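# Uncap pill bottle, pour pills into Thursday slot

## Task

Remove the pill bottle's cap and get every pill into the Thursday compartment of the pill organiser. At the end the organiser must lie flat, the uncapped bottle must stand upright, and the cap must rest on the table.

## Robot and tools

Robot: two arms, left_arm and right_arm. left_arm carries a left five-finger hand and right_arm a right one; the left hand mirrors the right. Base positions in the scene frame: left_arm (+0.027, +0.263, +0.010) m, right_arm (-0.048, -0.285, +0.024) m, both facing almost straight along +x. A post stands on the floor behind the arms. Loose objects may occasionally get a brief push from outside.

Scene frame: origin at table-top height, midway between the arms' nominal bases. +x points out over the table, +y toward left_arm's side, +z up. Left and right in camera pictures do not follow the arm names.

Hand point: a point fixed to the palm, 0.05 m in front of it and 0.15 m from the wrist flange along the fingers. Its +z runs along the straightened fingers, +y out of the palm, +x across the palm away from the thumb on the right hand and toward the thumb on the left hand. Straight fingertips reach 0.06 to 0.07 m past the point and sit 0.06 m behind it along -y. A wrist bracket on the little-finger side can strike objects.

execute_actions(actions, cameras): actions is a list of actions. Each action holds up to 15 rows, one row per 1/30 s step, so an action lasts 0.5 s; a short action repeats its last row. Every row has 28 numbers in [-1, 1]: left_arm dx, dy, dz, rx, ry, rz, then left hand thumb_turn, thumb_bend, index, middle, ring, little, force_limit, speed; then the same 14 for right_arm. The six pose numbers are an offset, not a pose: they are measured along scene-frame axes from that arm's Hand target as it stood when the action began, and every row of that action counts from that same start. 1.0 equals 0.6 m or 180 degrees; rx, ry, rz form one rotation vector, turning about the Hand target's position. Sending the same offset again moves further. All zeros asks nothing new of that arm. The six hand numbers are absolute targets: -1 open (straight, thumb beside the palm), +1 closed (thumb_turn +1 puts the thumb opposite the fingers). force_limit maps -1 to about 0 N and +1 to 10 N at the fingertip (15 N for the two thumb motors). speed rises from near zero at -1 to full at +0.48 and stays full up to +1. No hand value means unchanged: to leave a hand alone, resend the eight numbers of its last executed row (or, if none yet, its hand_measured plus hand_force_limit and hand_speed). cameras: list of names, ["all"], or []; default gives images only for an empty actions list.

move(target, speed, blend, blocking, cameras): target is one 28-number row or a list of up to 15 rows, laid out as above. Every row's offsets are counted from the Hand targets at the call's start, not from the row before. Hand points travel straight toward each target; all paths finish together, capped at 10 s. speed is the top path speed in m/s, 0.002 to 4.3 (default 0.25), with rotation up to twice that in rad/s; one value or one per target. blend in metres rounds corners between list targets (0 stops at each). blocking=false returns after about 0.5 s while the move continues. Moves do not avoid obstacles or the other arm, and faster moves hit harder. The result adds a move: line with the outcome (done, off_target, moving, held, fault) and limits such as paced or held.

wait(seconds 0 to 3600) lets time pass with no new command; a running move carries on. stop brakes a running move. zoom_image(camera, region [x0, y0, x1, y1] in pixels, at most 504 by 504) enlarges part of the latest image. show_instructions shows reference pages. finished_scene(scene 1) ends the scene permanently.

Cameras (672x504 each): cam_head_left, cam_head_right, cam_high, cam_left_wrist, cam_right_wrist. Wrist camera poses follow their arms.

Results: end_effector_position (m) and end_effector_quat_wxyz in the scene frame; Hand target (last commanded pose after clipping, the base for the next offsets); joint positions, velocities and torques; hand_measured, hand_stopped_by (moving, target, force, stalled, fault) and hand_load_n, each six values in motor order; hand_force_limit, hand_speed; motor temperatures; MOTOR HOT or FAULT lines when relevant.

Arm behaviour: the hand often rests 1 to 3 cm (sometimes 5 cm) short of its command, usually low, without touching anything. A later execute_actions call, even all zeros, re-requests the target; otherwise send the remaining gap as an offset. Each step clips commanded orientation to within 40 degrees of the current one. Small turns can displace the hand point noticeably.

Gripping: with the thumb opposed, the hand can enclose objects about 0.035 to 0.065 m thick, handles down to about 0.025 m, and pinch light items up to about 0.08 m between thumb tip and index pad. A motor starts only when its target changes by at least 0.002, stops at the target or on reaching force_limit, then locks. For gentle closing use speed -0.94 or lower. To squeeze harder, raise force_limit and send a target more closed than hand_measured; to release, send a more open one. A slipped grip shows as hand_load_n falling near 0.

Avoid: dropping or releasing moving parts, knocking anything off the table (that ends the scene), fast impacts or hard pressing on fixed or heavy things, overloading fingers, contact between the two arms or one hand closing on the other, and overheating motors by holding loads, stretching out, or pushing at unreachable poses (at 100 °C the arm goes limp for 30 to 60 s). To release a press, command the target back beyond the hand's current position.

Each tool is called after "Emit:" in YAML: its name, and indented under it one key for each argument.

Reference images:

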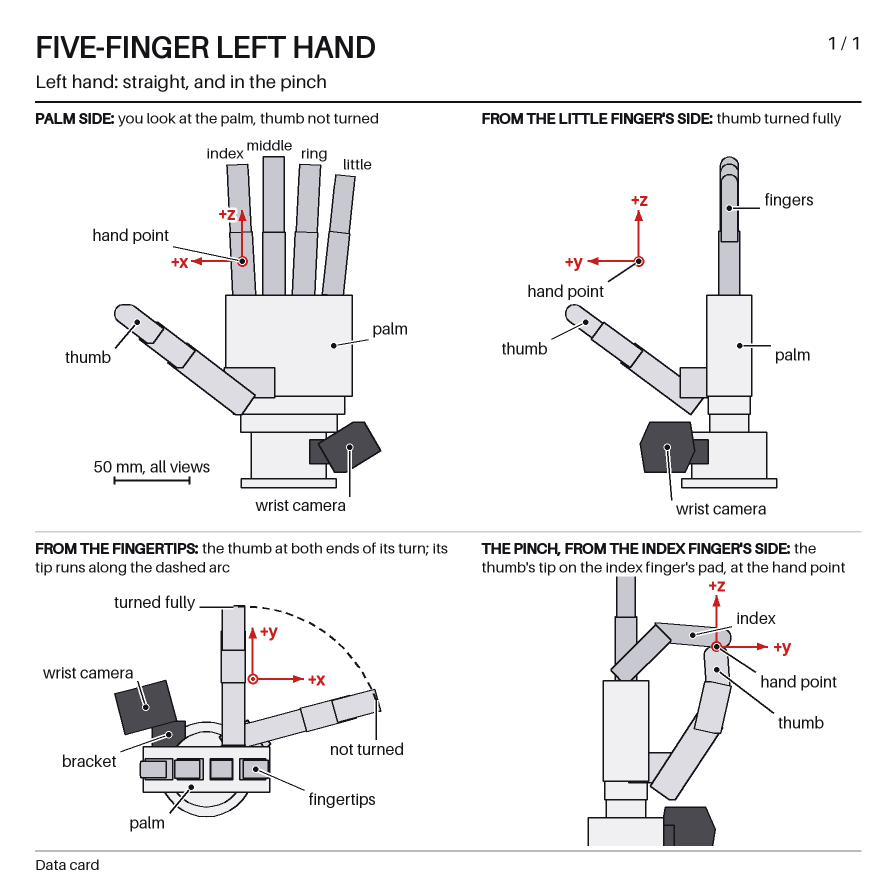

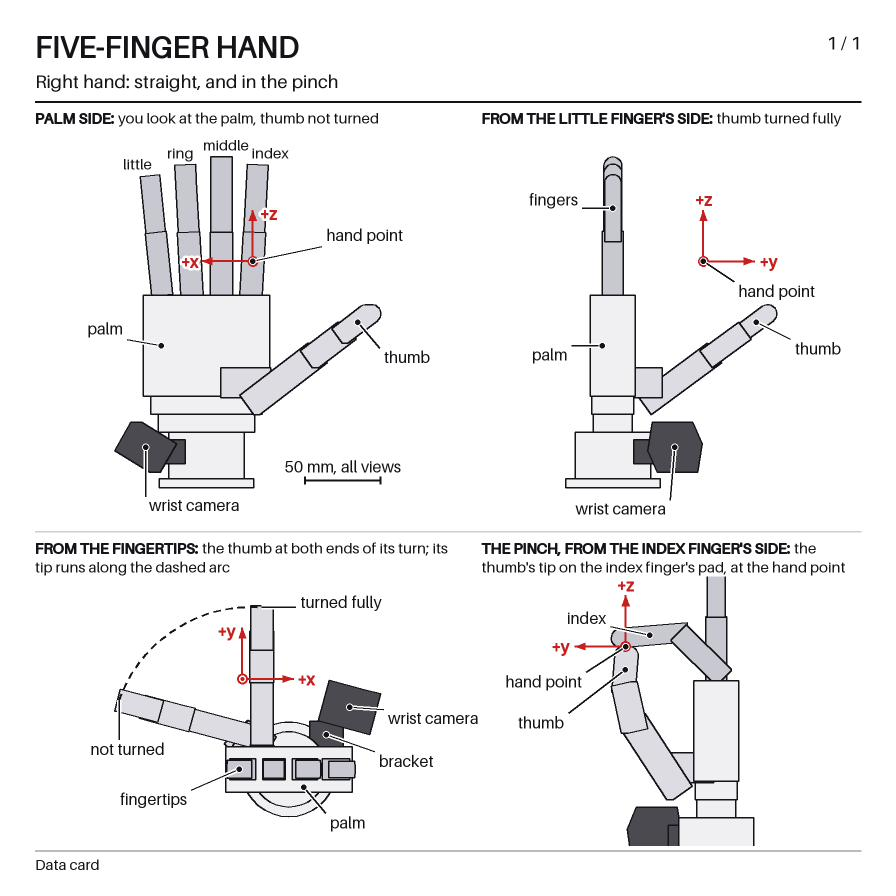

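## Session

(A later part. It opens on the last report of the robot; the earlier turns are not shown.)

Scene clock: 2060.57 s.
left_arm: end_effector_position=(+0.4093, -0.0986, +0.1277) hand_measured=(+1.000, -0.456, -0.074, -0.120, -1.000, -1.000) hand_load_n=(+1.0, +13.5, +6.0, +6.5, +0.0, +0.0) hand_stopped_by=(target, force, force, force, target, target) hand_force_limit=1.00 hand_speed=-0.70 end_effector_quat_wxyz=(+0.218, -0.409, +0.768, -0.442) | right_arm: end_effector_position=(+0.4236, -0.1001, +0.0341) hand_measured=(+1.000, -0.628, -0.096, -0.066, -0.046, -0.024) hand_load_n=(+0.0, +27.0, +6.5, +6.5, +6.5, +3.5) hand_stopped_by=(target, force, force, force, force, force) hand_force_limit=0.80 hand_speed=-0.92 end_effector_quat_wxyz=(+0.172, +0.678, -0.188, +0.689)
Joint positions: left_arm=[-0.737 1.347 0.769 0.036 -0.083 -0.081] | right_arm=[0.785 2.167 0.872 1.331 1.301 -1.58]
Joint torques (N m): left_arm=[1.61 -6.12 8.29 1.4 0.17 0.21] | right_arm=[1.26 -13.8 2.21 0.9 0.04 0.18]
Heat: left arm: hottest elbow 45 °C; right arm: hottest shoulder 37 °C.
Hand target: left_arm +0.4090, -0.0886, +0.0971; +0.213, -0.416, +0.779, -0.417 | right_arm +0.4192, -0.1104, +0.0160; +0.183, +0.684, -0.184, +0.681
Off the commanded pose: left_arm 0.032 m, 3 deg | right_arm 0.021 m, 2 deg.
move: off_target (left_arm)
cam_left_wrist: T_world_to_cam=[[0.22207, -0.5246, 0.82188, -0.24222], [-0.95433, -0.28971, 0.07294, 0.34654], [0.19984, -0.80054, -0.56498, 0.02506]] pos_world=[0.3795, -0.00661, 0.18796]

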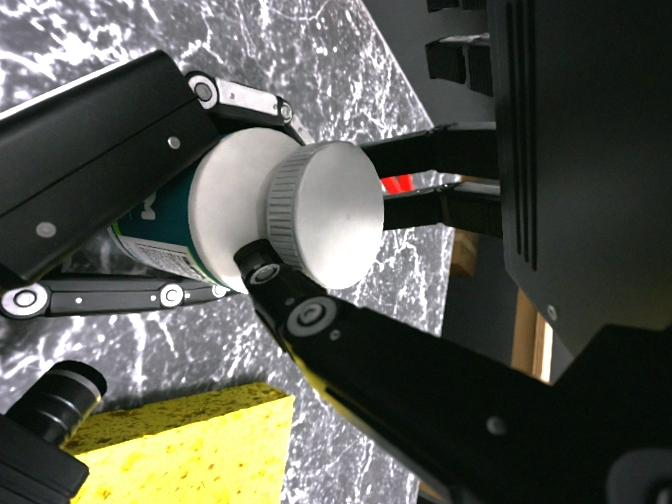

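Emit:
move:
  target:
    - [0,0,0.06,0,0,0,1,-0.68,-0.4,-0.42,-1,-1,-0.5,-0.4,0,0,0,0,0,0,1,0.5,0.6,0.6,0.6,0.5,0.8,-0.92]
    - [0.0048,-0.045,0.14,0,0,-0.1111,1,-0.68,-0.4,-0.42,-1,-1,-0.5,-0.4,0,0,0,0,0,0,1,0.5,0.6,0.6,0.6,0.5,0.8,-0.92]
    - [0.0048,0.0027,0.14,0,0,-0.1111,1,-0.68,-0.4,-0.42,-1,-1,-0.5,-0.4,0,0,0,0,0,0,1,0.5,0.6,0.6,0.6,0.5,0.8,-0.92]
    - [0.0048,0.0027,0.0657,0,0,-0.1111,1,-0.68,-0.4,-0.42,-1,-1,-0.5,-0.4,0,0,0,0,0,0,1,0.5,0.6,0.6,0.6,0.5,0.8,-0.92]
  speed: 0.1
  cameras: ["cam_left_wrist"]

Emit:
zoom_image:
  camera: "cam_left_wrist"
  region: [200, 90, 450, 340]

Scene clock: 2084.40 s.
left_arm: end_effector_position=(+0.4037, -0.0888, +0.1337) hand_measured=(+1.000, -0.680, -0.400, -0.420, -1.000, -1.000) hand_load_n=(+0.0, +0.0, +0.0, +0.0, +0.0, +0.0) hand_stopped_by=(target, target, target, force, target, target) hand_force_limit=-0.50 hand_speed=-0.40 end_effector_quat_wxyz=(+0.130, -0.276, +0.844, -0.441) | right_arm: end_effector_position=(+0.4239, -0.1014, +0.0342) hand_measured=(+1.000, -0.628, -0.096, -0.066, -0.046, -0.024) hand_load_n=(+0.0, +26.5, +7.5, +7.0, +5.0, +1.5) hand_stopped_by=(target, force, force, force, force, force) hand_force_limit=0.80 hand_speed=-0.92 end_effector_quat_wxyz=(+0.174, +0.679, -0.186, +0.689)
Joint positions: left_arm=[-0.622 1.371 0.861 -0.137 0.295 0.186] | right_arm=[0.783 2.168 0.872 1.331 1.301 -1.585]
Joint torques (N m): left_arm=[1.61 -9.41 10.26 1.83 0.45 0.22] | right_arm=[1.49 -13.8 2.24 0.96 0.05 0.22]
Heat: left arm: hottest elbow 45 °C; right arm: hottest shoulder 37 °C.
Hand target: left_arm +0.4120, -0.0869, +0.1366; +0.138, -0.274, +0.840, -0.448 | right_arm +0.4191, -0.1104, +0.0159; +0.183, +0.684, -0.184, +0.681
Off the commanded pose: left_arm 0.009 m, 1 deg | right_arm 0.021 m, 1 deg.
move: done
cam_left_wrist: T_world_to_cam=[[0.06469, -0.61912, 0.78263, -0.18046], [-0.99202, 0.04515, 0.11772, 0.38266], [-0.10822, -0.784, -0.61126, 0.16944]] pos_world=[0.40962, 0.00383, 0.19976]

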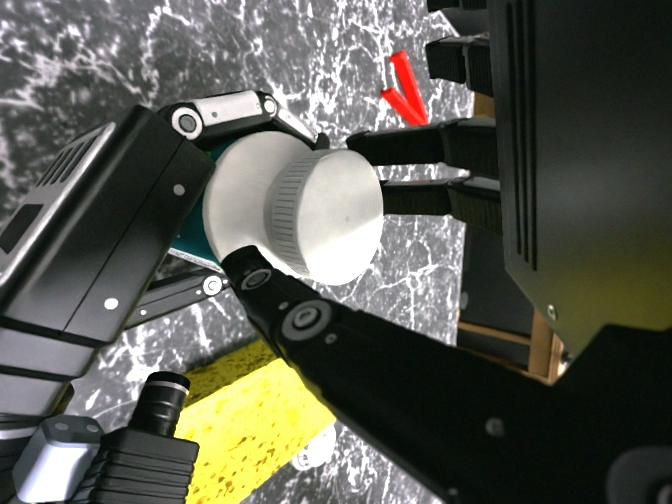

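Scaled by 2.016 from the camera's image (finer frame: 960x720).

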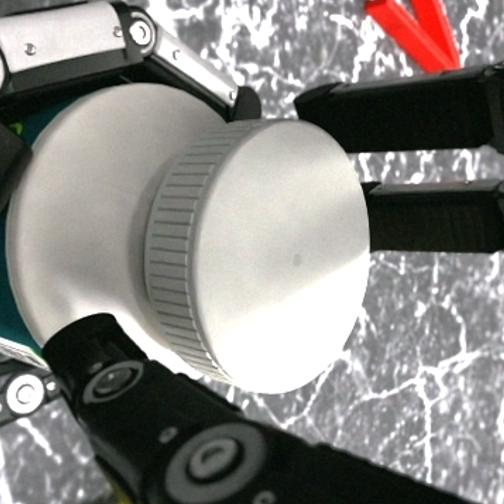

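Emit:
move:
  target:
    - [-0.011,0.005,0.03,0,0,0,1,-0.68,-0.4,-0.42,-1,-1,-0.5,-0.4,0,0,0,0,0,0,1,0.5,0.6,0.6,0.6,0.5,0.8,-0.92]
    - [-0.011,0.005,0.0,0,0,0,1,-0.68,-0.4,-0.42,-1,-1,-0.5,-0.4,0,0,0,0,0,0,1,0.5,0.6,0.6,0.6,0.5,0.8,-0.92]
    - [-0.011,0.005,0.0,0,0,0,1,0.25,0.25,0.25,-1,-1,1,-0.88,0,0,0,0,0,0,1,0.5,0.6,0.6,0.6,0.5,0.8,-0.92]
  speed: 0.1
  cameras: ["cam_left_wrist"]

Emit:
zoom_image:
  camera: "cam_left_wrist"
  region: [230, 120, 380, 270]

Scene clock: 2092.20 s.
left_arm: end_effector_position=(+0.4028, -0.0881, +0.1377) hand_measured=(+1.000, -0.464, -0.092, -0.134, -1.000, -1.000) hand_load_n=(+0.0, +14.5, +12.0, +11.0, +0.0, +0.0) hand_stopped_by=(target, force, force, force, target, target) hand_force_limit=1.00 hand_speed=-0.88 end_effector_quat_wxyz=(+0.136, -0.273, +0.839, -0.450) | right_arm: end_effector_position=(+0.4224, -0.0987, +0.0351) hand_measured=(+1.000, -0.628, -0.096, -0.066, -0.046, -0.024) hand_load_n=(+1.5, +26.0, +9.5, +6.5, +3.0, +0.0) hand_stopped_by=(target, force, force, force, force, force) hand_force_limit=0.80 hand_speed=-0.92 end_effector_quat_wxyz=(+0.177, +0.681, -0.179, +0.688)
Joint positions: left_arm=[-0.622 1.355 0.845 -0.113 0.295 0.186] | right_arm=[0.789 2.168 0.872 1.331 1.301 -1.6]
Joint torques (N m): left_arm=[1.38 -9.29 10.02 1.1 0.36 0.19] | right_arm=[0.97 -13.63 2.25 1.13 0.07 0.32]
Heat: left arm: hottest elbow 45 °C; right arm: hottest shoulder 37 °C.
Hand target: left_arm +0.4053, -0.0839, +0.1366; +0.138, -0.274, +0.840, -0.448 | right_arm +0.4191, -0.1103, +0.0159; +0.183, +0.684, -0.184, +0.681
Off the commanded pose: left_arm 0.005 m, 0 deg | right_arm 0.023 m, 1 deg.
move: done
cam_left_wrist: T_world_to_cam=[[0.04889, -0.60817, 0.7923, -0.17714], [-0.99417, 0.04669, 0.09719, 0.38507], [-0.0961, -0.79243, -0.60234, 0.16544]] pos_world=[0.40738, 0.00539, 0.20258]

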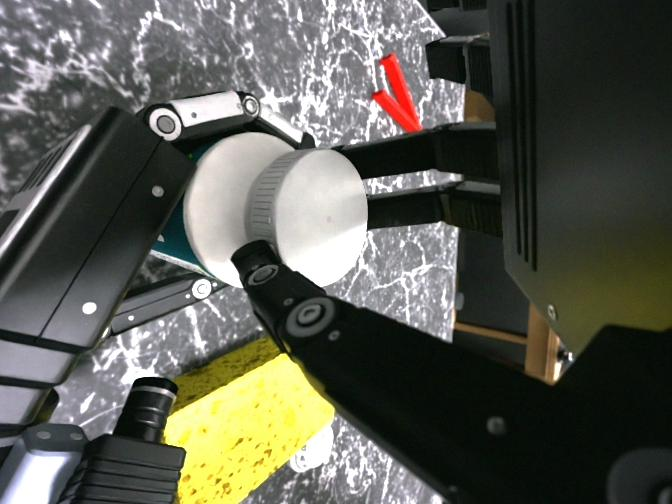

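Scaled by 3.360 from the camera's image (finer frame: 960x720).

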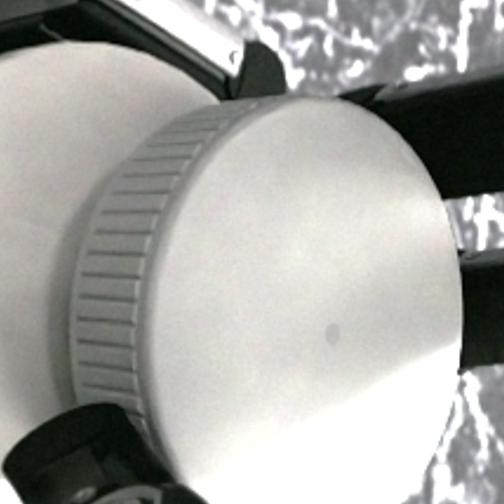

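Emit:
move:
  target:
    - [0,0,-0.033,0,0,0,1,0.25,0.25,0.25,-1,-1,1,-0.88,0,0,0,0,0,0,1,0.5,0.6,0.6,0.6,0.5,0.8,-0.92]
    - [0.0035,-0.0088,-0.03,0,0,0.1111,1,0.25,0.25,0.25,-1,-1,1,-0.88,0,0,0,0,0,0,1,0.5,0.6,0.6,0.6,0.5,0.8,-0.92]
  speed: [0.06,0.12]
  cameras: ["cam_left_wrist"]

Emit:
zoom_image:
  camera: "cam_left_wrist"
  region: [230, 120, 380, 270]

Scene clock: 2097.87 s.
left_arm: end_effector_position=(+0.4083, -0.0951, +0.1342) hand_measured=(+1.000, -0.466, -0.092, -0.134, -1.000, -1.000) hand_load_n=(-1.5, +15.5, +6.0, +9.0, +0.0, +0.0) hand_stopped_by=(target, force, force, force, target, target) hand_force_limit=1.00 hand_speed=-0.88 end_effector_quat_wxyz=(+0.211, -0.405, +0.778, -0.431) | right_arm: end_effector_position=(+0.4239, -0.0977, +0.0345) hand_measured=(+1.000, -0.628, -0.096, -0.066, -0.046, -0.024) hand_load_n=(+0.0, +27.0, +7.0, +7.0, +6.0, +2.0) hand_stopped_by=(target, force, force, force, force, force) hand_force_limit=0.80 hand_speed=-0.92 end_effector_quat_wxyz=(+0.173, +0.681, -0.178, +0.689)
Joint positions: left_arm=[-0.727 1.334 0.796 -0.033 -0.062 -0.065] | right_arm=[0.788 2.168 0.872 1.331 1.292 -1.595]
Joint torques (N m): left_arm=[0.44 -7.94 8.66 1.46 -0.74 0.03] | right_arm=[1.03 -13.8 2.25 1.13 0.46 0.28]
Heat: left arm: hottest elbow 45 °C; right arm: hottest shoulder 37 °C.
Hand target: left_arm +0.4074, -0.0892, +0.1185; +0.213, -0.416, +0.780, -0.417 | right_arm +0.4191, -0.1103, +0.0160; +0.183, +0.685, -0.184, +0.681
Off the commanded pose: left_arm 0.017 m, 2 deg | right_arm 0.023 m, 2 deg.
move: off_target (left_arm)
cam_left_wrist: T_world_to_cam=[[0.23101, -0.54579, 0.80545, -0.24908], [-0.95717, -0.276, 0.0875, 0.34671], [0.17455, -0.79116, -0.58617, 0.04576]] pos_world=[0.38141, -0.00405, 0.19711]

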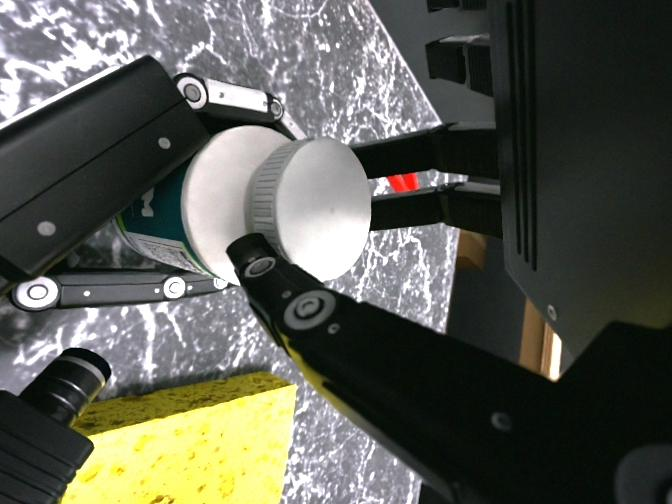

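Scaled by 3.360 from the camera's image (finer frame: 960x720).

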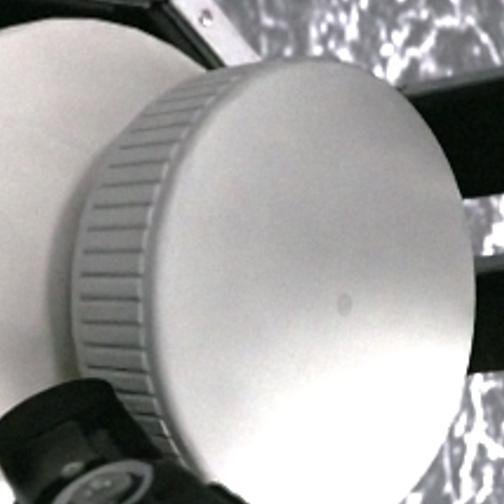

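Emit:
move:
  target:
    - [0,0,0.04,0,0,0,1,-0.68,-0.4,-0.42,-1,-1,-0.5,-0.4,0,0,0,0,0,0,1,0.5,0.6,0.6,0.6,0.5,0.8,-0.92]
    - [-0.0035,-0.05,0.14,0,0,-0.1111,1,-0.68,-0.4,-0.42,-1,-1,-0.5,-0.4,0,0,0,0,0,0,1,0.5,0.6,0.6,0.6,0.5,0.8,-0.92]
    - [-0.0035,0.0088,0.14,0,0,-0.1111,1,-0.68,-0.4,0.36,-1,-1,-0.5,-0.4,0,0,0,0,0,0,1,0.5,0.6,0.6,0.6,0.5,0.8,-0.92]
  speed: 0.1
  cameras: ["cam_left_wrist"]

Emit:
zoom_image:
  camera: "cam_left_wrist"
  region: [150, 90, 400, 340]

Scene clock: 2144.63 s.
left_arm: end_effector_position=(+0.4005, -0.0886, +0.1951) hand_measured=(+1.000, -0.680, -0.400, +0.360, -1.000, -1.000) hand_load_n=(+0.0, +0.0, +0.0, +0.0, +0.0, +0.0) hand_stopped_by=(target, target, target, target, target, target) hand_force_limit=-0.50 hand_speed=-0.40 end_effector_quat_wxyz=(+0.132, -0.274, +0.842, -0.445) | right_arm: end_effector_position=(+0.4233, -0.1010, +0.0342) hand_measured=(+1.000, -0.628, -0.096, -0.066, -0.046, -0.024) hand_load_n=(+0.0, +26.5, +7.5, +6.5, +5.0, +1.5) hand_stopped_by=(target, force, force, force, force, force) hand_force_limit=0.80 hand_speed=-0.92 end_effector_quat_wxyz=(+0.176, +0.679, -0.184, +0.688)
Joint positions: left_arm=[-0.626 1.286 0.953 -0.303 0.293 0.184] | right_arm=[0.784 2.168 0.872 1.331 1.302 -1.591]
Joint torques (N m): left_arm=[1.67 -9.76 11.49 0.91 0.45 0.22] | right_arm=[1.38 -13.8 2.24 1.02 0.01 0.26]
Heat: left arm: hottest elbow 46 °C; right arm: hottest shoulder 38 °C.
Hand target: left_arm +0.4053, -0.0840, +0.2028; +0.138, -0.274, +0.840, -0.448 | right_arm +0.4192, -0.1103, +0.0160; +0.183, +0.684, -0.184, +0.681
Off the commanded pose: left_arm 0.010 m, 1 deg | right_arm 0.021 m, 1 deg.
move: done
cam_left_wrist: T_world_to_cam=[[0.05774, -0.61425, 0.787, -0.22581], [-0.99293, 0.04655, 0.10918, 0.37441], [-0.1037, -0.78774, -0.60722, 0.20394]] pos_world=[0.40595, 0.00452, 0.26066]

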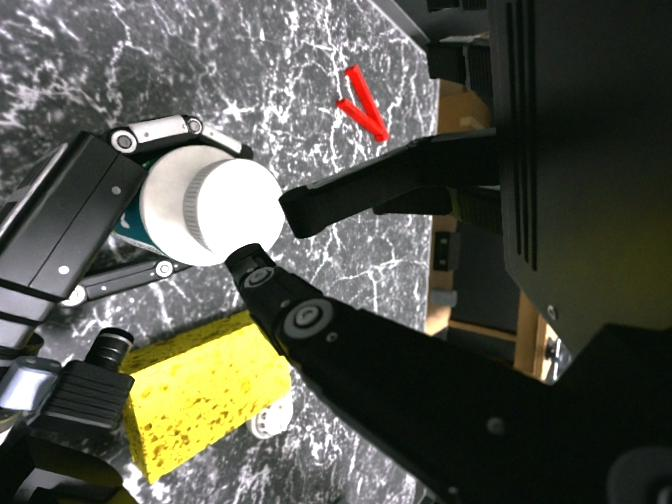

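Scaled by 2.016 from the camera's image (finer frame: 960x720).

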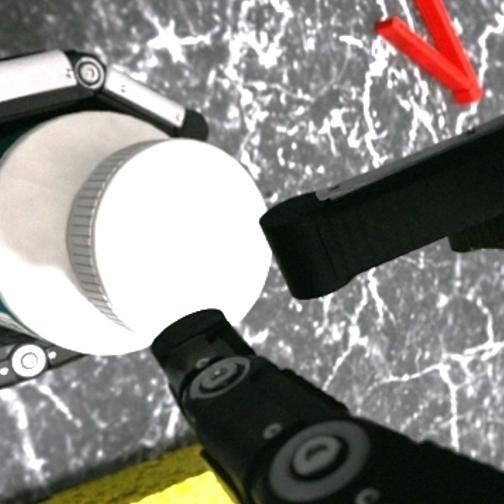

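Emit:
move:
  target:
    - [0,0,-0.105,0,0,0,1,-0.68,-0.4,0.36,-1,-1,-0.5,-0.4,0,0,0,0,0,0,1,0.5,0.6,0.6,0.6,0.5,0.8,-0.92]
  speed: 0.08
  cameras: ["cam_left_wrist"]

Emit:
zoom_image:
  camera: "cam_left_wrist"
  region: [200, 90, 450, 340]

Scene clock: 2151.13 s.
left_arm: end_effector_position=(+0.3984, -0.0873, +0.1424) hand_measured=(+1.000, -0.680, -0.400, +0.360, -1.000, -1.000) hand_load_n=(+0.0, +0.0, +0.0, +0.0, +0.0, -0.5) hand_stopped_by=(target, target, target, target, target, target) hand_force_limit=-0.50 hand_speed=-0.40 end_effector_quat_wxyz=(+0.132, -0.274, +0.842, -0.446) | right_arm: end_effector_position=(+0.4233, -0.1010, +0.0342) hand_measured=(+1.000, -0.628, -0.096, -0.066, -0.046, -0.024) hand_load_n=(+0.0, +26.5, +8.0, +6.5, +5.5, +2.0) hand_stopped_by=(target, force, force, force, force, force) hand_force_limit=0.80 hand_speed=-0.92 end_effector_quat_wxyz=(+0.176, +0.679, -0.184, +0.688)
Joint positions: left_arm=[-0.626 1.341 0.852 -0.146 0.293 0.184] | right_arm=[0.784 2.168 0.872 1.331 1.302 -1.591]
Joint torques (N m): left_arm=[1.67 -8.7 9.87 1.89 0.41 0.21] | right_arm=[1.38 -13.86 2.24 1.02 0.01 0.26]
Heat: left arm: hottest elbow 46 °C; right arm: hottest shoulder 38 °C.
Hand target: left_arm +0.4052, -0.0840, +0.1396; +0.138, -0.274, +0.840, -0.448 | right_arm +0.4192, -0.1103, +0.0160; +0.183, +0.684, -0.184, +0.681
Off the commanded pose: left_arm 0.008 m, 1 deg | right_arm 0.021 m, 1 deg.
move: done
cam_left_wrist: T_world_to_cam=[[0.05652, -0.61362, 0.78758, -0.18291], [-0.99299, 0.04747, 0.10825, 0.37823], [-0.10381, -0.78817, -0.60664, 0.17268]] pos_world=[0.40385, 0.00591, 0.20787]

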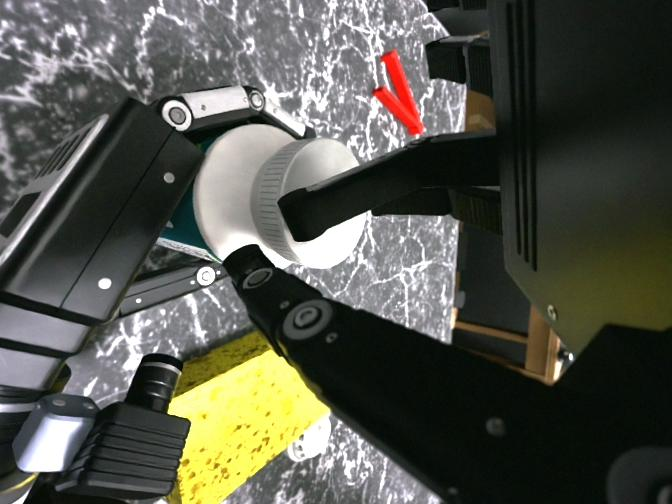

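Scaled by 2.016 from the camera's image (finer frame: 960x720).

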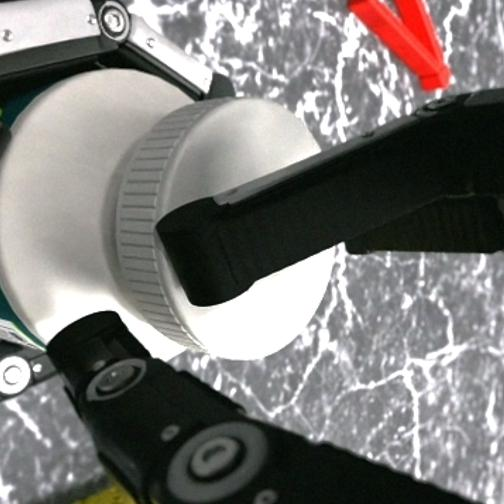

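Emit:
move:
  target:
    - [0,0,-0.012,0,0,0,1,-0.68,-0.4,0.36,-1,-1,-0.5,-0.4,0,0,0,0,0,0,1,0.5,0.6,0.6,0.6,0.5,0.8,-0.92]
  speed: 0.05

Scene clock: 2154.13 s.
left_arm: end_effector_position=(+0.3997, -0.0884, +0.1414) hand_measured=(+1.000, -0.680, -0.400, +0.360, -1.000, -1.000) hand_load_n=(+0.0, +0.0, +0.0, -2.0, +0.0, +0.0) hand_stopped_by=(target, target, target, target, target, target) hand_force_limit=-0.50 hand_speed=-0.40 end_effector_quat_wxyz=(+0.136, -0.272, +0.839, -0.451) | right_arm: end_effector_position=(+0.4233, -0.1010, +0.0342) hand_measured=(+1.000, -0.628, -0.096, -0.066, -0.046, -0.024) hand_load_n=(+0.0, +26.5, +7.5, +6.5, +5.0, +1.5) hand_stopped_by=(target, force, force, force, force, force) hand_force_limit=0.80 hand_speed=-0.92 end_effector_quat_wxyz=(+0.176, +0.679, -0.184, +0.688)
Joint positions: left_arm=[-0.626 1.343 0.844 -0.122 0.295 0.184] | right_arm=[0.784 2.168 0.872 1.331 1.302 -1.591]
Joint torques (N m): left_arm=[1.67 -8 9.54 1.81 0.38 0.21] | right_arm=[1.32 -13.8 2.24 1.02 0.01 0.26]
Heat: left arm: hottest elbow 46 °C; right arm: hottest shoulder 38 °C.
Hand target: left_arm +0.4052, -0.0840, +0.1324; +0.138, -0.274, +0.840, -0.448 | right_arm +0.4192, -0.1103, +0.0160; +0.183, +0.684, -0.184, +0.681
Off the commanded pose: left_arm 0.011 m, 1 deg | right_arm 0.021 m, 1 deg.
move: off_target (left_arm)

Emit:
move:
  target:
    - [0,0,0.03,0,0,0,1,-0.68,-0.4,0.5,-1,-1,-0.5,-0.4,0,0,0,0,0,0,1,0.5,0.6,0.6,0.6,0.5,0.8,-0.92]
    - [0,0,0.005,0,0,0,1,-0.68,-0.4,0.5,-1,-1,-0.5,-0.4,0,0,0,0,0,0,1,0.5,0.6,0.6,0.6,0.5,0.8,-0.92]
  speed: 0.05
  cameras: ["cam_left_wrist"]

Emit:
zoom_image:
  camera: "cam_left_wrist"
  region: [200, 90, 450, 340]

Scene clock: 2161.83 s.
left_arm: end_effector_position=(+0.3978, -0.0870, +0.1375) hand_measured=(+1.000, -0.680, -0.400, +0.500, -1.000, -1.000) hand_load_n=(+0.0, +0.0, +0.0, +0.0, +0.0, +0.0) hand_stopped_by=(target, target, target, target, target, target) hand_force_limit=-0.50 hand_speed=-0.40 end_effector_quat_wxyz=(+0.132, -0.274, +0.842, -0.445) | right_arm: end_effector_position=(+0.4233, -0.1010, +0.0342) hand_measured=(+1.000, -0.628, -0.096, -0.066, -0.046, -0.024) hand_load_n=(+0.0, +26.5, +7.5, +7.0, +5.0, +1.5) hand_stopped_by=(target, force, force, force, force, force) hand_force_limit=0.80 hand_speed=-0.92 end_effector_quat_wxyz=(+0.176, +0.679, -0.184, +0.688)
Joint positions: left_arm=[-0.626 1.347 0.844 -0.133 0.295 0.184] | right_arm=[0.784 2.168 0.872 1.331 1.302 -1.591]
Joint torques (N m): left_arm=[1.67 -8.82 9.96 1.84 0.38 0.21] | right_arm=[1.32 -13.86 2.24 1.02 0.01 0.26]
Heat: left arm: hottest elbow 46 °C; right arm: hottest shoulder 38 °C.
Hand target: left_arm +0.4052, -0.0840, +0.1355; +0.138, -0.274, +0.840, -0.448 | right_arm +0.4192, -0.1103, +0.0160; +0.183, +0.684, -0.184, +0.681
Off the commanded pose: left_arm 0.008 m, 1 deg | right_arm 0.021 m, 1 deg.
move: done
cam_left_wrist: T_world_to_cam=[[0.05721, -0.61393, 0.78729, -0.17917], [-0.99277, 0.04835, 0.10984, 0.37784], [-0.10549, -0.78788, -0.60672, 0.17043]] pos_world=[0.40334, 0.00601, 0.20297]

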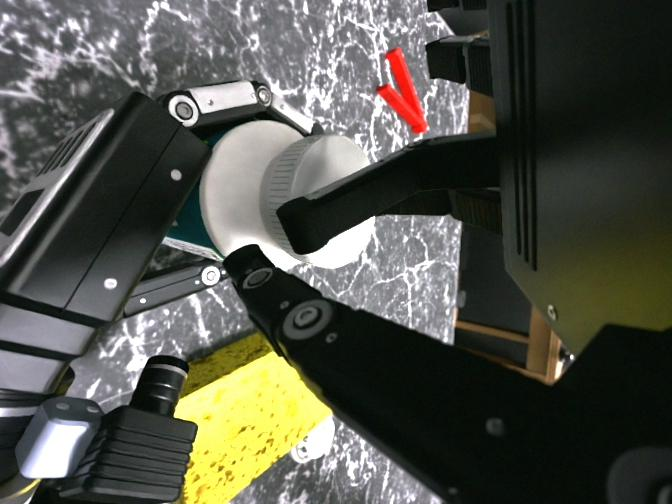

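Scaled by 2.016 from the camera's image (finer frame: 960x720).

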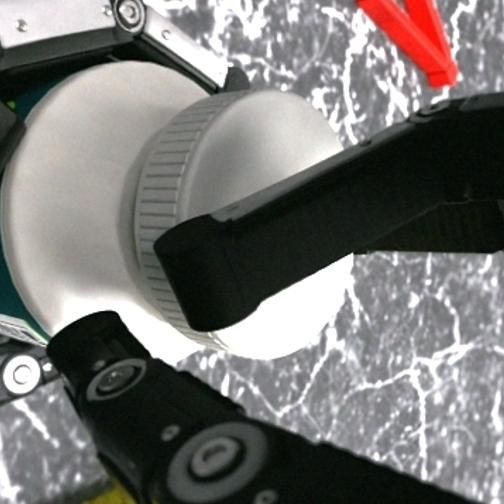

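Emit:
move:
  target:
    - [0,0,-0.006,0,0,0,1,-0.68,-0.4,0.5,-1,-1,-0.5,-0.4,0,0,0,0,0,0,1,0.5,0.6,0.6,0.6,0.5,0.8,-0.92]
    - [0,0,-0.006,0,0,0,1,0.25,0.25,0.5,-1,-1,1,-0.85,0,0,0,0,0,0,1,0.5,0.6,0.6,0.6,0.5,0.8,-0.92]
  speed: 0.05
  cameras: ["cam_left_wrist"]

Emit:
zoom_image:
  camera: "cam_left_wrist"
  region: [200, 90, 450, 340]

Scene clock: 2168.27 s.
left_arm: end_effector_position=(+0.3990, -0.0901, +0.1341) hand_measured=(+1.000, -0.408, -0.072, +0.500, -1.000, -1.000) hand_load_n=(-0.5, +15.0, +13.5, -1.5, +0.0, +0.0) hand_stopped_by=(target, force, force, target, target, target) hand_force_limit=1.00 hand_speed=-0.85 end_effector_quat_wxyz=(+0.131, -0.270, +0.840, -0.452) | right_arm: end_effector_position=(+0.4238, -0.0997, +0.0347) hand_measured=(+1.000, -0.628, -0.096, -0.066, -0.046, -0.024) hand_load_n=(+0.0, +26.5, +8.0, +7.0, +5.0, +1.0) hand_stopped_by=(target, force, force, force, force, force) hand_force_limit=0.80 hand_speed=-0.92 end_effector_quat_wxyz=(+0.176, +0.681, -0.179, +0.688)
Joint positions: left_arm=[-0.626 1.358 0.837 -0.103 0.305 0.184] | right_arm=[0.786 2.168 0.872 1.331 1.297 -1.598]
Joint torques (N m): left_arm=[1.79 -9.11 9.98 1.24 0.02 0.21] | right_arm=[1.26 -13.8 2.26 1.14 0.27 0.3]
Heat: left arm: hottest elbow 45 °C; right arm: hottest shoulder 38 °C.
Hand target: left_arm +0.4052, -0.0840, +0.1318; +0.138, -0.274, +0.840, -0.448 | right_arm +0.4192, -0.1102, +0.0160; +0.183, +0.684, -0.184, +0.682
Off the commanded pose: left_arm 0.009 m, 1 deg | right_arm 0.022 m, 1 deg.
move: done
cam_left_wrist: T_world_to_cam=[[0.04766, -0.60507, 0.79475, -0.17482], [-0.99301, 0.05731, 0.10318, 0.38143], [-0.10798, -0.79411, -0.59811, 0.16536]] pos_world=[0.40495, 0.00368, 0.19848]

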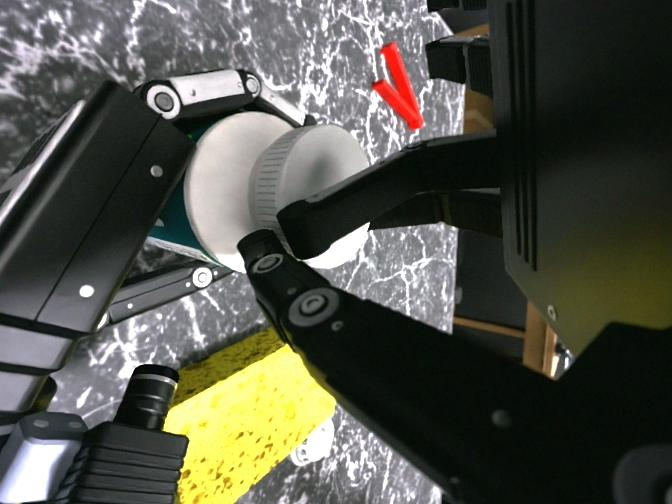

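Scaled by 2.016 from the camera's image (finer frame: 960x720).

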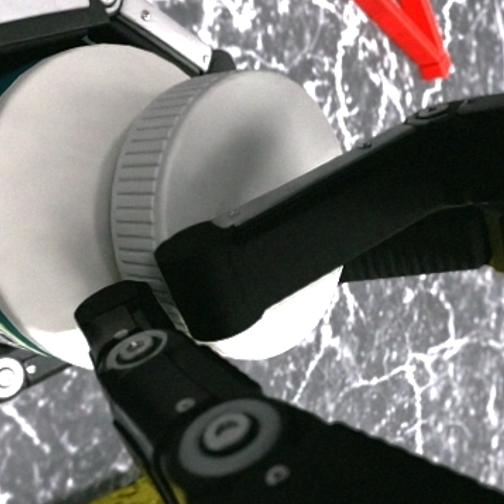

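Emit:
move:
  target:
    - [0,0,-0.05,0,0,0,1,0.25,0.25,0.5,-1,-1,1,-0.85,0,0,0,0,0,0,1,0.5,0.6,0.6,0.6,0.5,0.8,-0.92]
  speed: 0.05
  cameras: ["cam_left_wrist"]

Emit:
zoom_image:
  camera: "cam_left_wrist"
  region: [200, 90, 450, 340]

Scene clock: 2172.17 s.
left_arm: end_effector_position=(+0.4005, -0.0928, +0.1328) hand_measured=(+1.000, -0.408, -0.072, +0.500, -1.000, -1.000) hand_load_n=(-1.0, +14.0, +14.0, -3.5, +0.0, +0.0) hand_stopped_by=(target, force, force, target, target, target) hand_force_limit=1.00 hand_speed=-0.85 end_effector_quat_wxyz=(+0.139, -0.263, +0.832, -0.468) | right_arm: end_effector_position=(+0.4250, -0.1015, +0.0346) hand_measured=(+1.000, -0.628, -0.096, -0.066, -0.046, -0.024) hand_load_n=(+0.0, +27.0, +8.0, +7.0, +5.5, +1.5) hand_stopped_by=(target, force, force, force, force, force) hand_force_limit=0.80 hand_speed=-0.92 end_effector_quat_wxyz=(+0.177, +0.680, -0.180, +0.688)
Joint positions: left_arm=[-0.626 1.358 0.81 -0.032 0.311 0.182] | right_arm=[0.781 2.168 0.872 1.331 1.294 -1.597]
Joint torques (N m): left_arm=[1.61 -5.89 8.27 1.96 -0.29 0.24] | right_arm=[1.55 -13.86 2.25 1.14 0.35 0.3]
Heat: left arm: hottest elbow 45 °C; right arm: hottest shoulder 38 °C.
Hand target: left_arm +0.4053, -0.0840, +0.1018; +0.138, -0.274, +0.840, -0.448 | right_arm +0.4192, -0.1103, +0.0160; +0.183, +0.684, -0.184, +0.681
Off the commanded pose: left_arm 0.033 m, 3 deg | right_arm 0.021 m, 1 deg.
move: off_target (left_arm)
cam_left_wrist: T_world_to_cam=[[0.01906, -0.58196, 0.81299, -0.16432], [-0.9955, 0.06447, 0.06949, 0.38931], [-0.09286, -0.81066, -0.57812, 0.15237]] pos_world=[0.40484, 0.00279, 0.19463]

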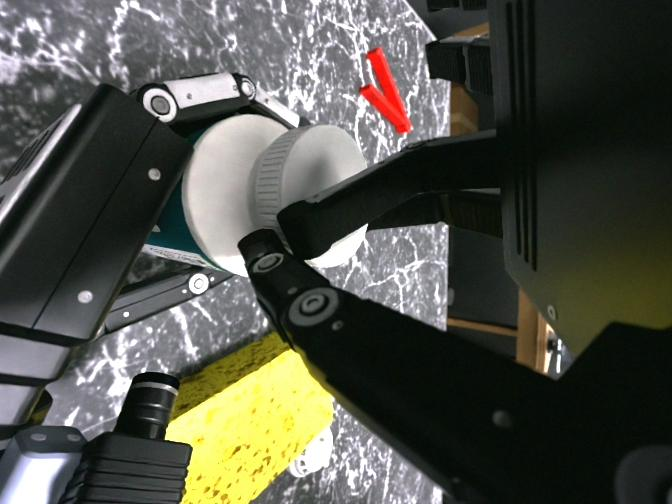

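Scaled by 2.016 from the camera's image (finer frame: 960x720).

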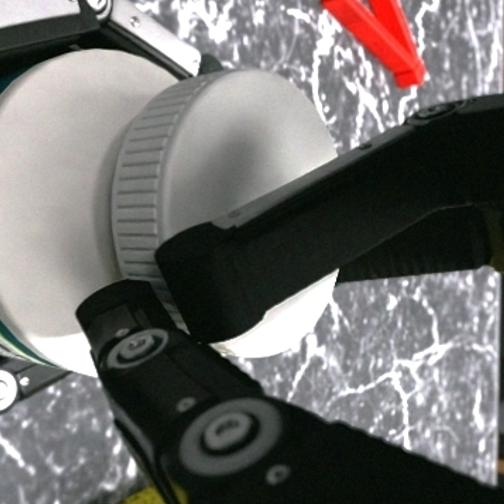

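Emit:
move:
  target:
    - [0,0,-0.035,0,0,0,1,0.25,0.25,0.5,-1,-1,1,-0.85,0,0,0,0,0,0,1,0.5,0.6,0.6,0.6,0.5,0.8,-0.92]
    - [0.0035,-0.0088,-0.035,0,0,0.1111,1,0.25,0.25,0.5,-1,-1,1,-0.85,0,0,0,0,0,0,1,0.5,0.6,0.6,0.6,0.5,0.8,-0.92]
  speed: 0.08
  cameras: ["cam_left_wrist"]

Emit:
zoom_image:
  camera: "cam_left_wrist"
  region: [200, 90, 450, 340]

Scene clock: 2179.20 s.
left_arm: end_effector_position=(+0.4065, -0.1051, +0.1319) hand_measured=(+1.000, -0.408, -0.072, +0.502, -1.000, -1.000) hand_load_n=(-1.5, +11.0, +5.5, -11.5, +0.0, +0.0) hand_stopped_by=(target, force, force, target, target, target) hand_force_limit=1.00 hand_speed=-0.85 end_effector_quat_wxyz=(+0.211, -0.399, +0.763, -0.463) | right_arm: end_effector_position=(+0.4288, -0.1060, +0.0337) hand_measured=(+1.000, -0.628, -0.096, -0.066, -0.046, -0.024) hand_load_n=(+0.0, +28.0, +5.0, +6.5, +8.0, +5.0) hand_stopped_by=(target, force, force, force, force, force) hand_force_limit=0.80 hand_speed=-0.92 end_effector_quat_wxyz=(+0.178, +0.680, -0.180, +0.688)
Joint positions: left_arm=[-0.738 1.342 0.753 0.085 -0.053 -0.083] | right_arm=[0.769 2.171 0.872 1.331 1.283 -1.596]
Joint torques (N m): left_arm=[1.38 -4.25 7.23 1.35 -1.1 0.23] | right_arm=[2.61 -13.92 2.29 1.2 0.85 0.28]
Heat: left arm: hottest elbow 45 °C; right arm: hottest shoulder 38 °C.
Hand target: left_arm +0.4073, -0.0893, +0.0809; +0.213, -0.416, +0.779, -0.417 | right_arm +0.4191, -0.1103, +0.0160; +0.183, +0.684, -0.184, +0.681
Off the commanded pose: left_arm 0.053 m, 6 deg | right_arm 0.021 m, 1 deg.
move: off_target (left_arm)
cam_left_wrist: T_world_to_cam=[[0.19418, -0.4989, 0.84463, -0.23739], [-0.96288, -0.26149, 0.06691, 0.34893], [0.18748, -0.82627, -0.53115, 0.02065]] pos_world=[0.37821, -0.01013, 0.18813]

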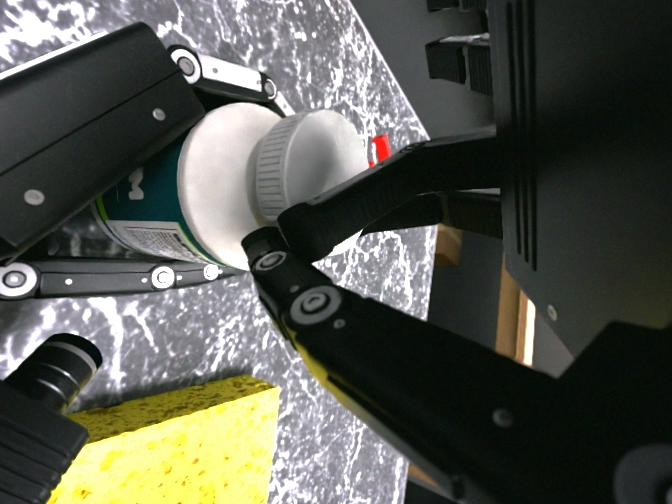

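Scaled by 2.016 from the camera's image (finer frame: 960x720).

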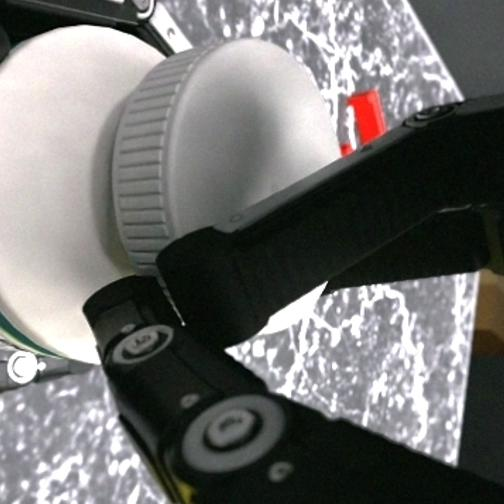

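Emit:
move:
  target:
    - [0.007,-0.004,0.0067,0,0,0.1111,1,0.25,0.25,0.5,-1,-1,1,-0.85,0,0,0,0,0,0,1,0.5,0.6,0.6,0.6,0.5,0.8,-0.92]
  speed: 0.12
  cameras: ["cam_left_wrist"]

Emit:
zoom_image:
  camera: "cam_left_wrist"
  region: [200, 90, 450, 340]

Scene clock: 2185.33 s.
left_arm: end_effector_position=(+0.4101, -0.1106, +0.1325) hand_measured=(+1.000, -0.408, -0.070, +0.502, -1.000, -1.000) hand_load_n=(+0.0, +8.5, +1.5, -11.0, +0.0, +0.0) hand_stopped_by=(target, force, force, target, target, target) hand_force_limit=1.00 hand_speed=-0.85 end_effector_quat_wxyz=(+0.270, -0.537, +0.673, -0.431) | right_arm: end_effector_position=(+0.4290, -0.1064, +0.0341) hand_measured=(+1.000, -0.628, -0.096, -0.066, -0.046, -0.024) hand_load_n=(+0.0, +27.0, +6.5, +7.0, +7.0, +3.5) hand_stopped_by=(target, force, force, force, force, force) hand_force_limit=0.80 hand_speed=-0.92 end_effector_quat_wxyz=(+0.180, +0.681, -0.177, +0.687)
Joint positions: left_arm=[-0.856 1.361 0.779 0.019 -0.434 -0.373] | right_arm=[0.768 2.171 0.872 1.331 1.281 -1.603]
Joint torques (N m): left_arm=[1.85 -4.66 8.7 -0.16 -0.95 0.29] | right_arm=[2.67 -13.92 2.3 1.28 0.91 0.32]
Heat: left arm: hottest elbow 45 °C; right arm: hottest shoulder 37 °C.
Hand target: left_arm +0.4116, -0.0915, +0.0847; +0.283, -0.545, +0.695, -0.373 | right_arm +0.4192, -0.1103, +0.0160; +0.183, +0.684, -0.184, +0.681
Off the commanded pose: left_arm 0.051 m, 7 deg | right_arm 0.021 m, 1 deg.
move: off_target (left_arm)
cam_left_wrist: T_world_to_cam=[[0.36991, -0.35949, 0.8567, -0.29962], [-0.81175, -0.57359, 0.10981, 0.24878], [0.45192, -0.73604, -0.50399, -0.08629]] pos_world=[0.35178, -0.02853, 0.18587]

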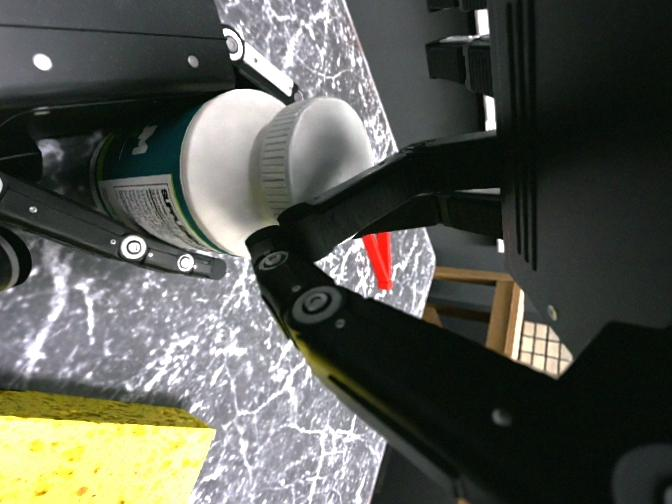

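Scaled by 2.016 from the camera's image (finer frame: 960x720).

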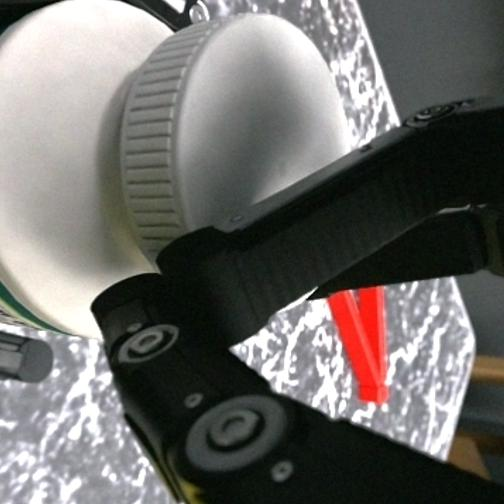

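Emit:
move:
  target:
    - [0,0,0.08,0,0,0,1,0.25,0.25,0.5,-1,-1,1,-0.85,0,0,0,0,0,0,1,0.5,0.6,0.6,0.6,0.5,0.8,-0.92]
    - [0,0,0.085,0,0,0,1,-0.68,-0.4,0.5,-1,-1,-0.5,-0.4,0,0,0,0,0,0,1,0.5,0.6,0.6,0.6,0.5,0.8,-0.92]
    - [0,-0.04,0.18,0,0,0,1,-0.68,-0.4,-0.42,-1,-1,-0.5,-0.4,0,0,0,0,0,0,1,0.5,0.6,0.6,0.6,0.5,0.8,-0.92]
    - [0.005,-0.01,0.18,0,0,0,1,-0.68,-0.4,-0.42,-1,-1,-0.5,-0.4,0,0,0,0,0,0,1,0.5,0.6,0.6,0.6,0.5,0.8,-0.92]
  speed: 0.1
  cameras: ["cam_left_wrist"]

Emit:
zoom_image:
  camera: "cam_left_wrist"
  region: [130, 90, 380, 340]

Scene clock: 2196.77 s.
left_arm: end_effector_position=(+0.4042, -0.0973, +0.1756) hand_measured=(+1.000, -0.680, -0.400, -0.420, -1.000, -1.000) hand_load_n=(+0.0, +0.0, +0.0, +0.0, +0.0, +0.0) hand_stopped_by=(target, target, target, target, target, target) hand_force_limit=-0.50 hand_speed=-0.40 end_effector_quat_wxyz=(+0.279, -0.544, +0.704, -0.361) | right_arm: end_effector_position=(+0.4240, -0.1010, +0.0340) hand_measured=(+1.000, -0.628, -0.096, -0.066, -0.046, -0.024) hand_load_n=(+0.0, +26.5, +7.5, +6.5, +5.5, +1.5) hand_stopped_by=(target, force, force, force, force, force) hand_force_limit=0.80 hand_speed=-0.92 end_effector_quat_wxyz=(+0.179, +0.681, -0.178, +0.687)
Joint positions: left_arm=[-0.86 1.308 0.939 -0.343 -0.467 -0.37] | right_arm=[0.783 2.17 0.872 1.331 1.296 -1.601]
Joint torques (N m): left_arm=[1.85 -9.88 12.51 1.16 0.07 0.23] | right_arm=[1.44 -13.92 2.28 1.18 0.28 0.32]
Heat: left arm: hottest elbow 45 °C; right arm: hottest shoulder 37 °C.
Hand target: left_arm +0.4146, -0.0976, +0.1928; +0.283, -0.545, +0.695, -0.374 | right_arm +0.4192, -0.1103, +0.0160; +0.183, +0.684, -0.184, +0.682
Off the commanded pose: left_arm 0.020 m, 2 deg | right_arm 0.021 m, 1 deg.
move: off_target (left_arm); target 2's new numbers were sent with left_arm's hand 0.015 m and 3 deg from that target; target 3's new numbers were sent with left_arm's hand 0.035 m and 3 deg from that target
cam_left_wrist: T_world_to_cam=[[0.44765, -0.45419, 0.77027, -0.3551], [-0.79037, -0.60386, 0.10326, 0.2364], [0.41824, -0.65503, -0.6293, -0.00871]] pos_world=[0.34945, -0.02423, 0.24363]

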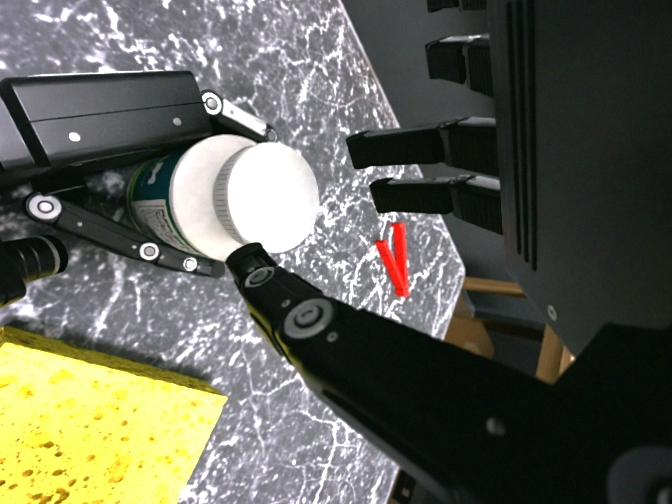

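Scaled by 2.016 from the camera's image (finer frame: 960x720).

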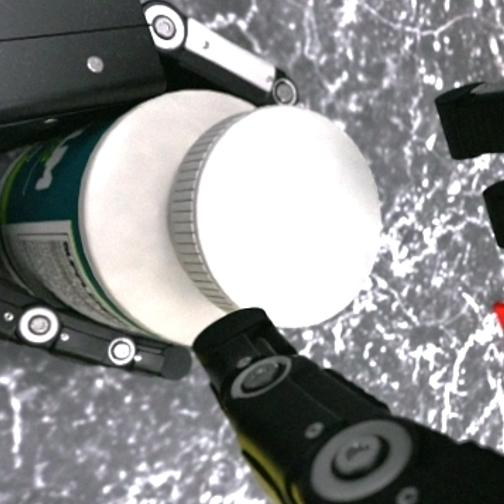

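Emit:
move:
  target:
    - [0,0.004,0,0,0,0,1,-0.68,-0.4,-0.42,-1,-1,-0.5,-0.4,0,0,0,0,0,0,1,0.5,0.6,0.6,0.6,0.5,0.8,-0.92]
    - [0,0.004,-0.093,0,0,0,1,-0.68,-0.4,-0.42,-1,-1,-0.5,-0.4,0,0,0,0,0,0,1,0.5,0.6,0.6,0.6,0.5,0.8,-0.92]
  speed: 0.1
  cameras: ["cam_left_wrist"]

Emit:
zoom_image:
  camera: "cam_left_wrist"
  region: [200, 90, 450, 340]

Scene clock: 2206.83 s.
left_arm: end_effector_position=(+0.4063, -0.0973, +0.1345) hand_measured=(+1.000, -0.680, -0.400, -0.420, -1.000, -1.000) hand_load_n=(+0.0, +0.0, +0.0, +0.0, +0.0, +0.0) hand_stopped_by=(target, target, target, target, target, target) hand_force_limit=-0.50 hand_speed=-0.40 end_effector_quat_wxyz=(+0.279, -0.543, +0.701, -0.368) | right_arm: end_effector_position=(+0.4240, -0.1010, +0.0340) hand_measured=(+1.000, -0.628, -0.096, -0.066, -0.046, -0.024) hand_load_n=(+0.0, +26.5, +7.5, +7.0, +5.5, +1.5) hand_stopped_by=(target, force, force, force, force, force) hand_force_limit=0.80 hand_speed=-0.92 end_effector_quat_wxyz=(+0.179, +0.681, -0.178, +0.687)
Joint positions: left_arm=[-0.856 1.357 0.857 -0.195 -0.463 -0.367] | right_arm=[0.783 2.17 0.872 1.331 1.296 -1.601]
Joint torques (N m): left_arm=[1.9 -9.11 10.21 1.88 0.04 0.21] | right_arm=[1.44 -13.92 2.28 1.2 0.28 0.32]
Heat: left arm: hottest elbow 45 °C; right arm: hottest shoulder 37 °C.
Hand target: left_arm +0.4146, -0.0951, +0.1370; +0.283, -0.545, +0.695, -0.374 | right_arm +0.4192, -0.1103, +0.0160; +0.183, +0.684, -0.184, +0.682
Off the commanded pose: left_arm 0.009 m, 1 deg | right_arm 0.021 m, 1 deg.
move: done
cam_left_wrist: T_world_to_cam=[[0.43894, -0.44498, 0.78059, -0.32131], [-0.79191, -0.60204, 0.10211, 0.24333], [0.42451, -0.66298, -0.61665, -0.0404]] pos_world=[0.35088, -0.02327, 0.20105]

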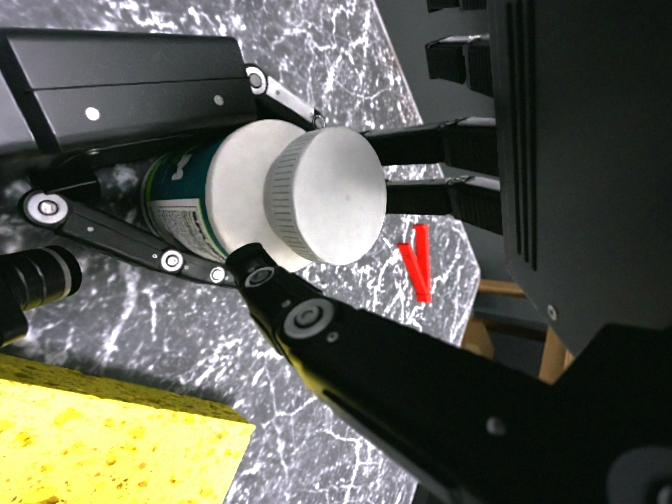

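Scaled by 2.016 from the camera's image (finer frame: 960x720).

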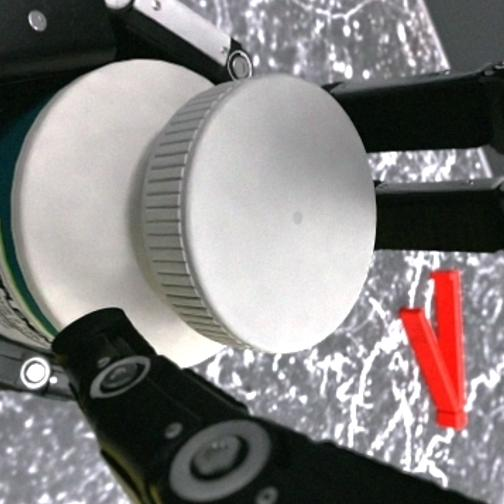

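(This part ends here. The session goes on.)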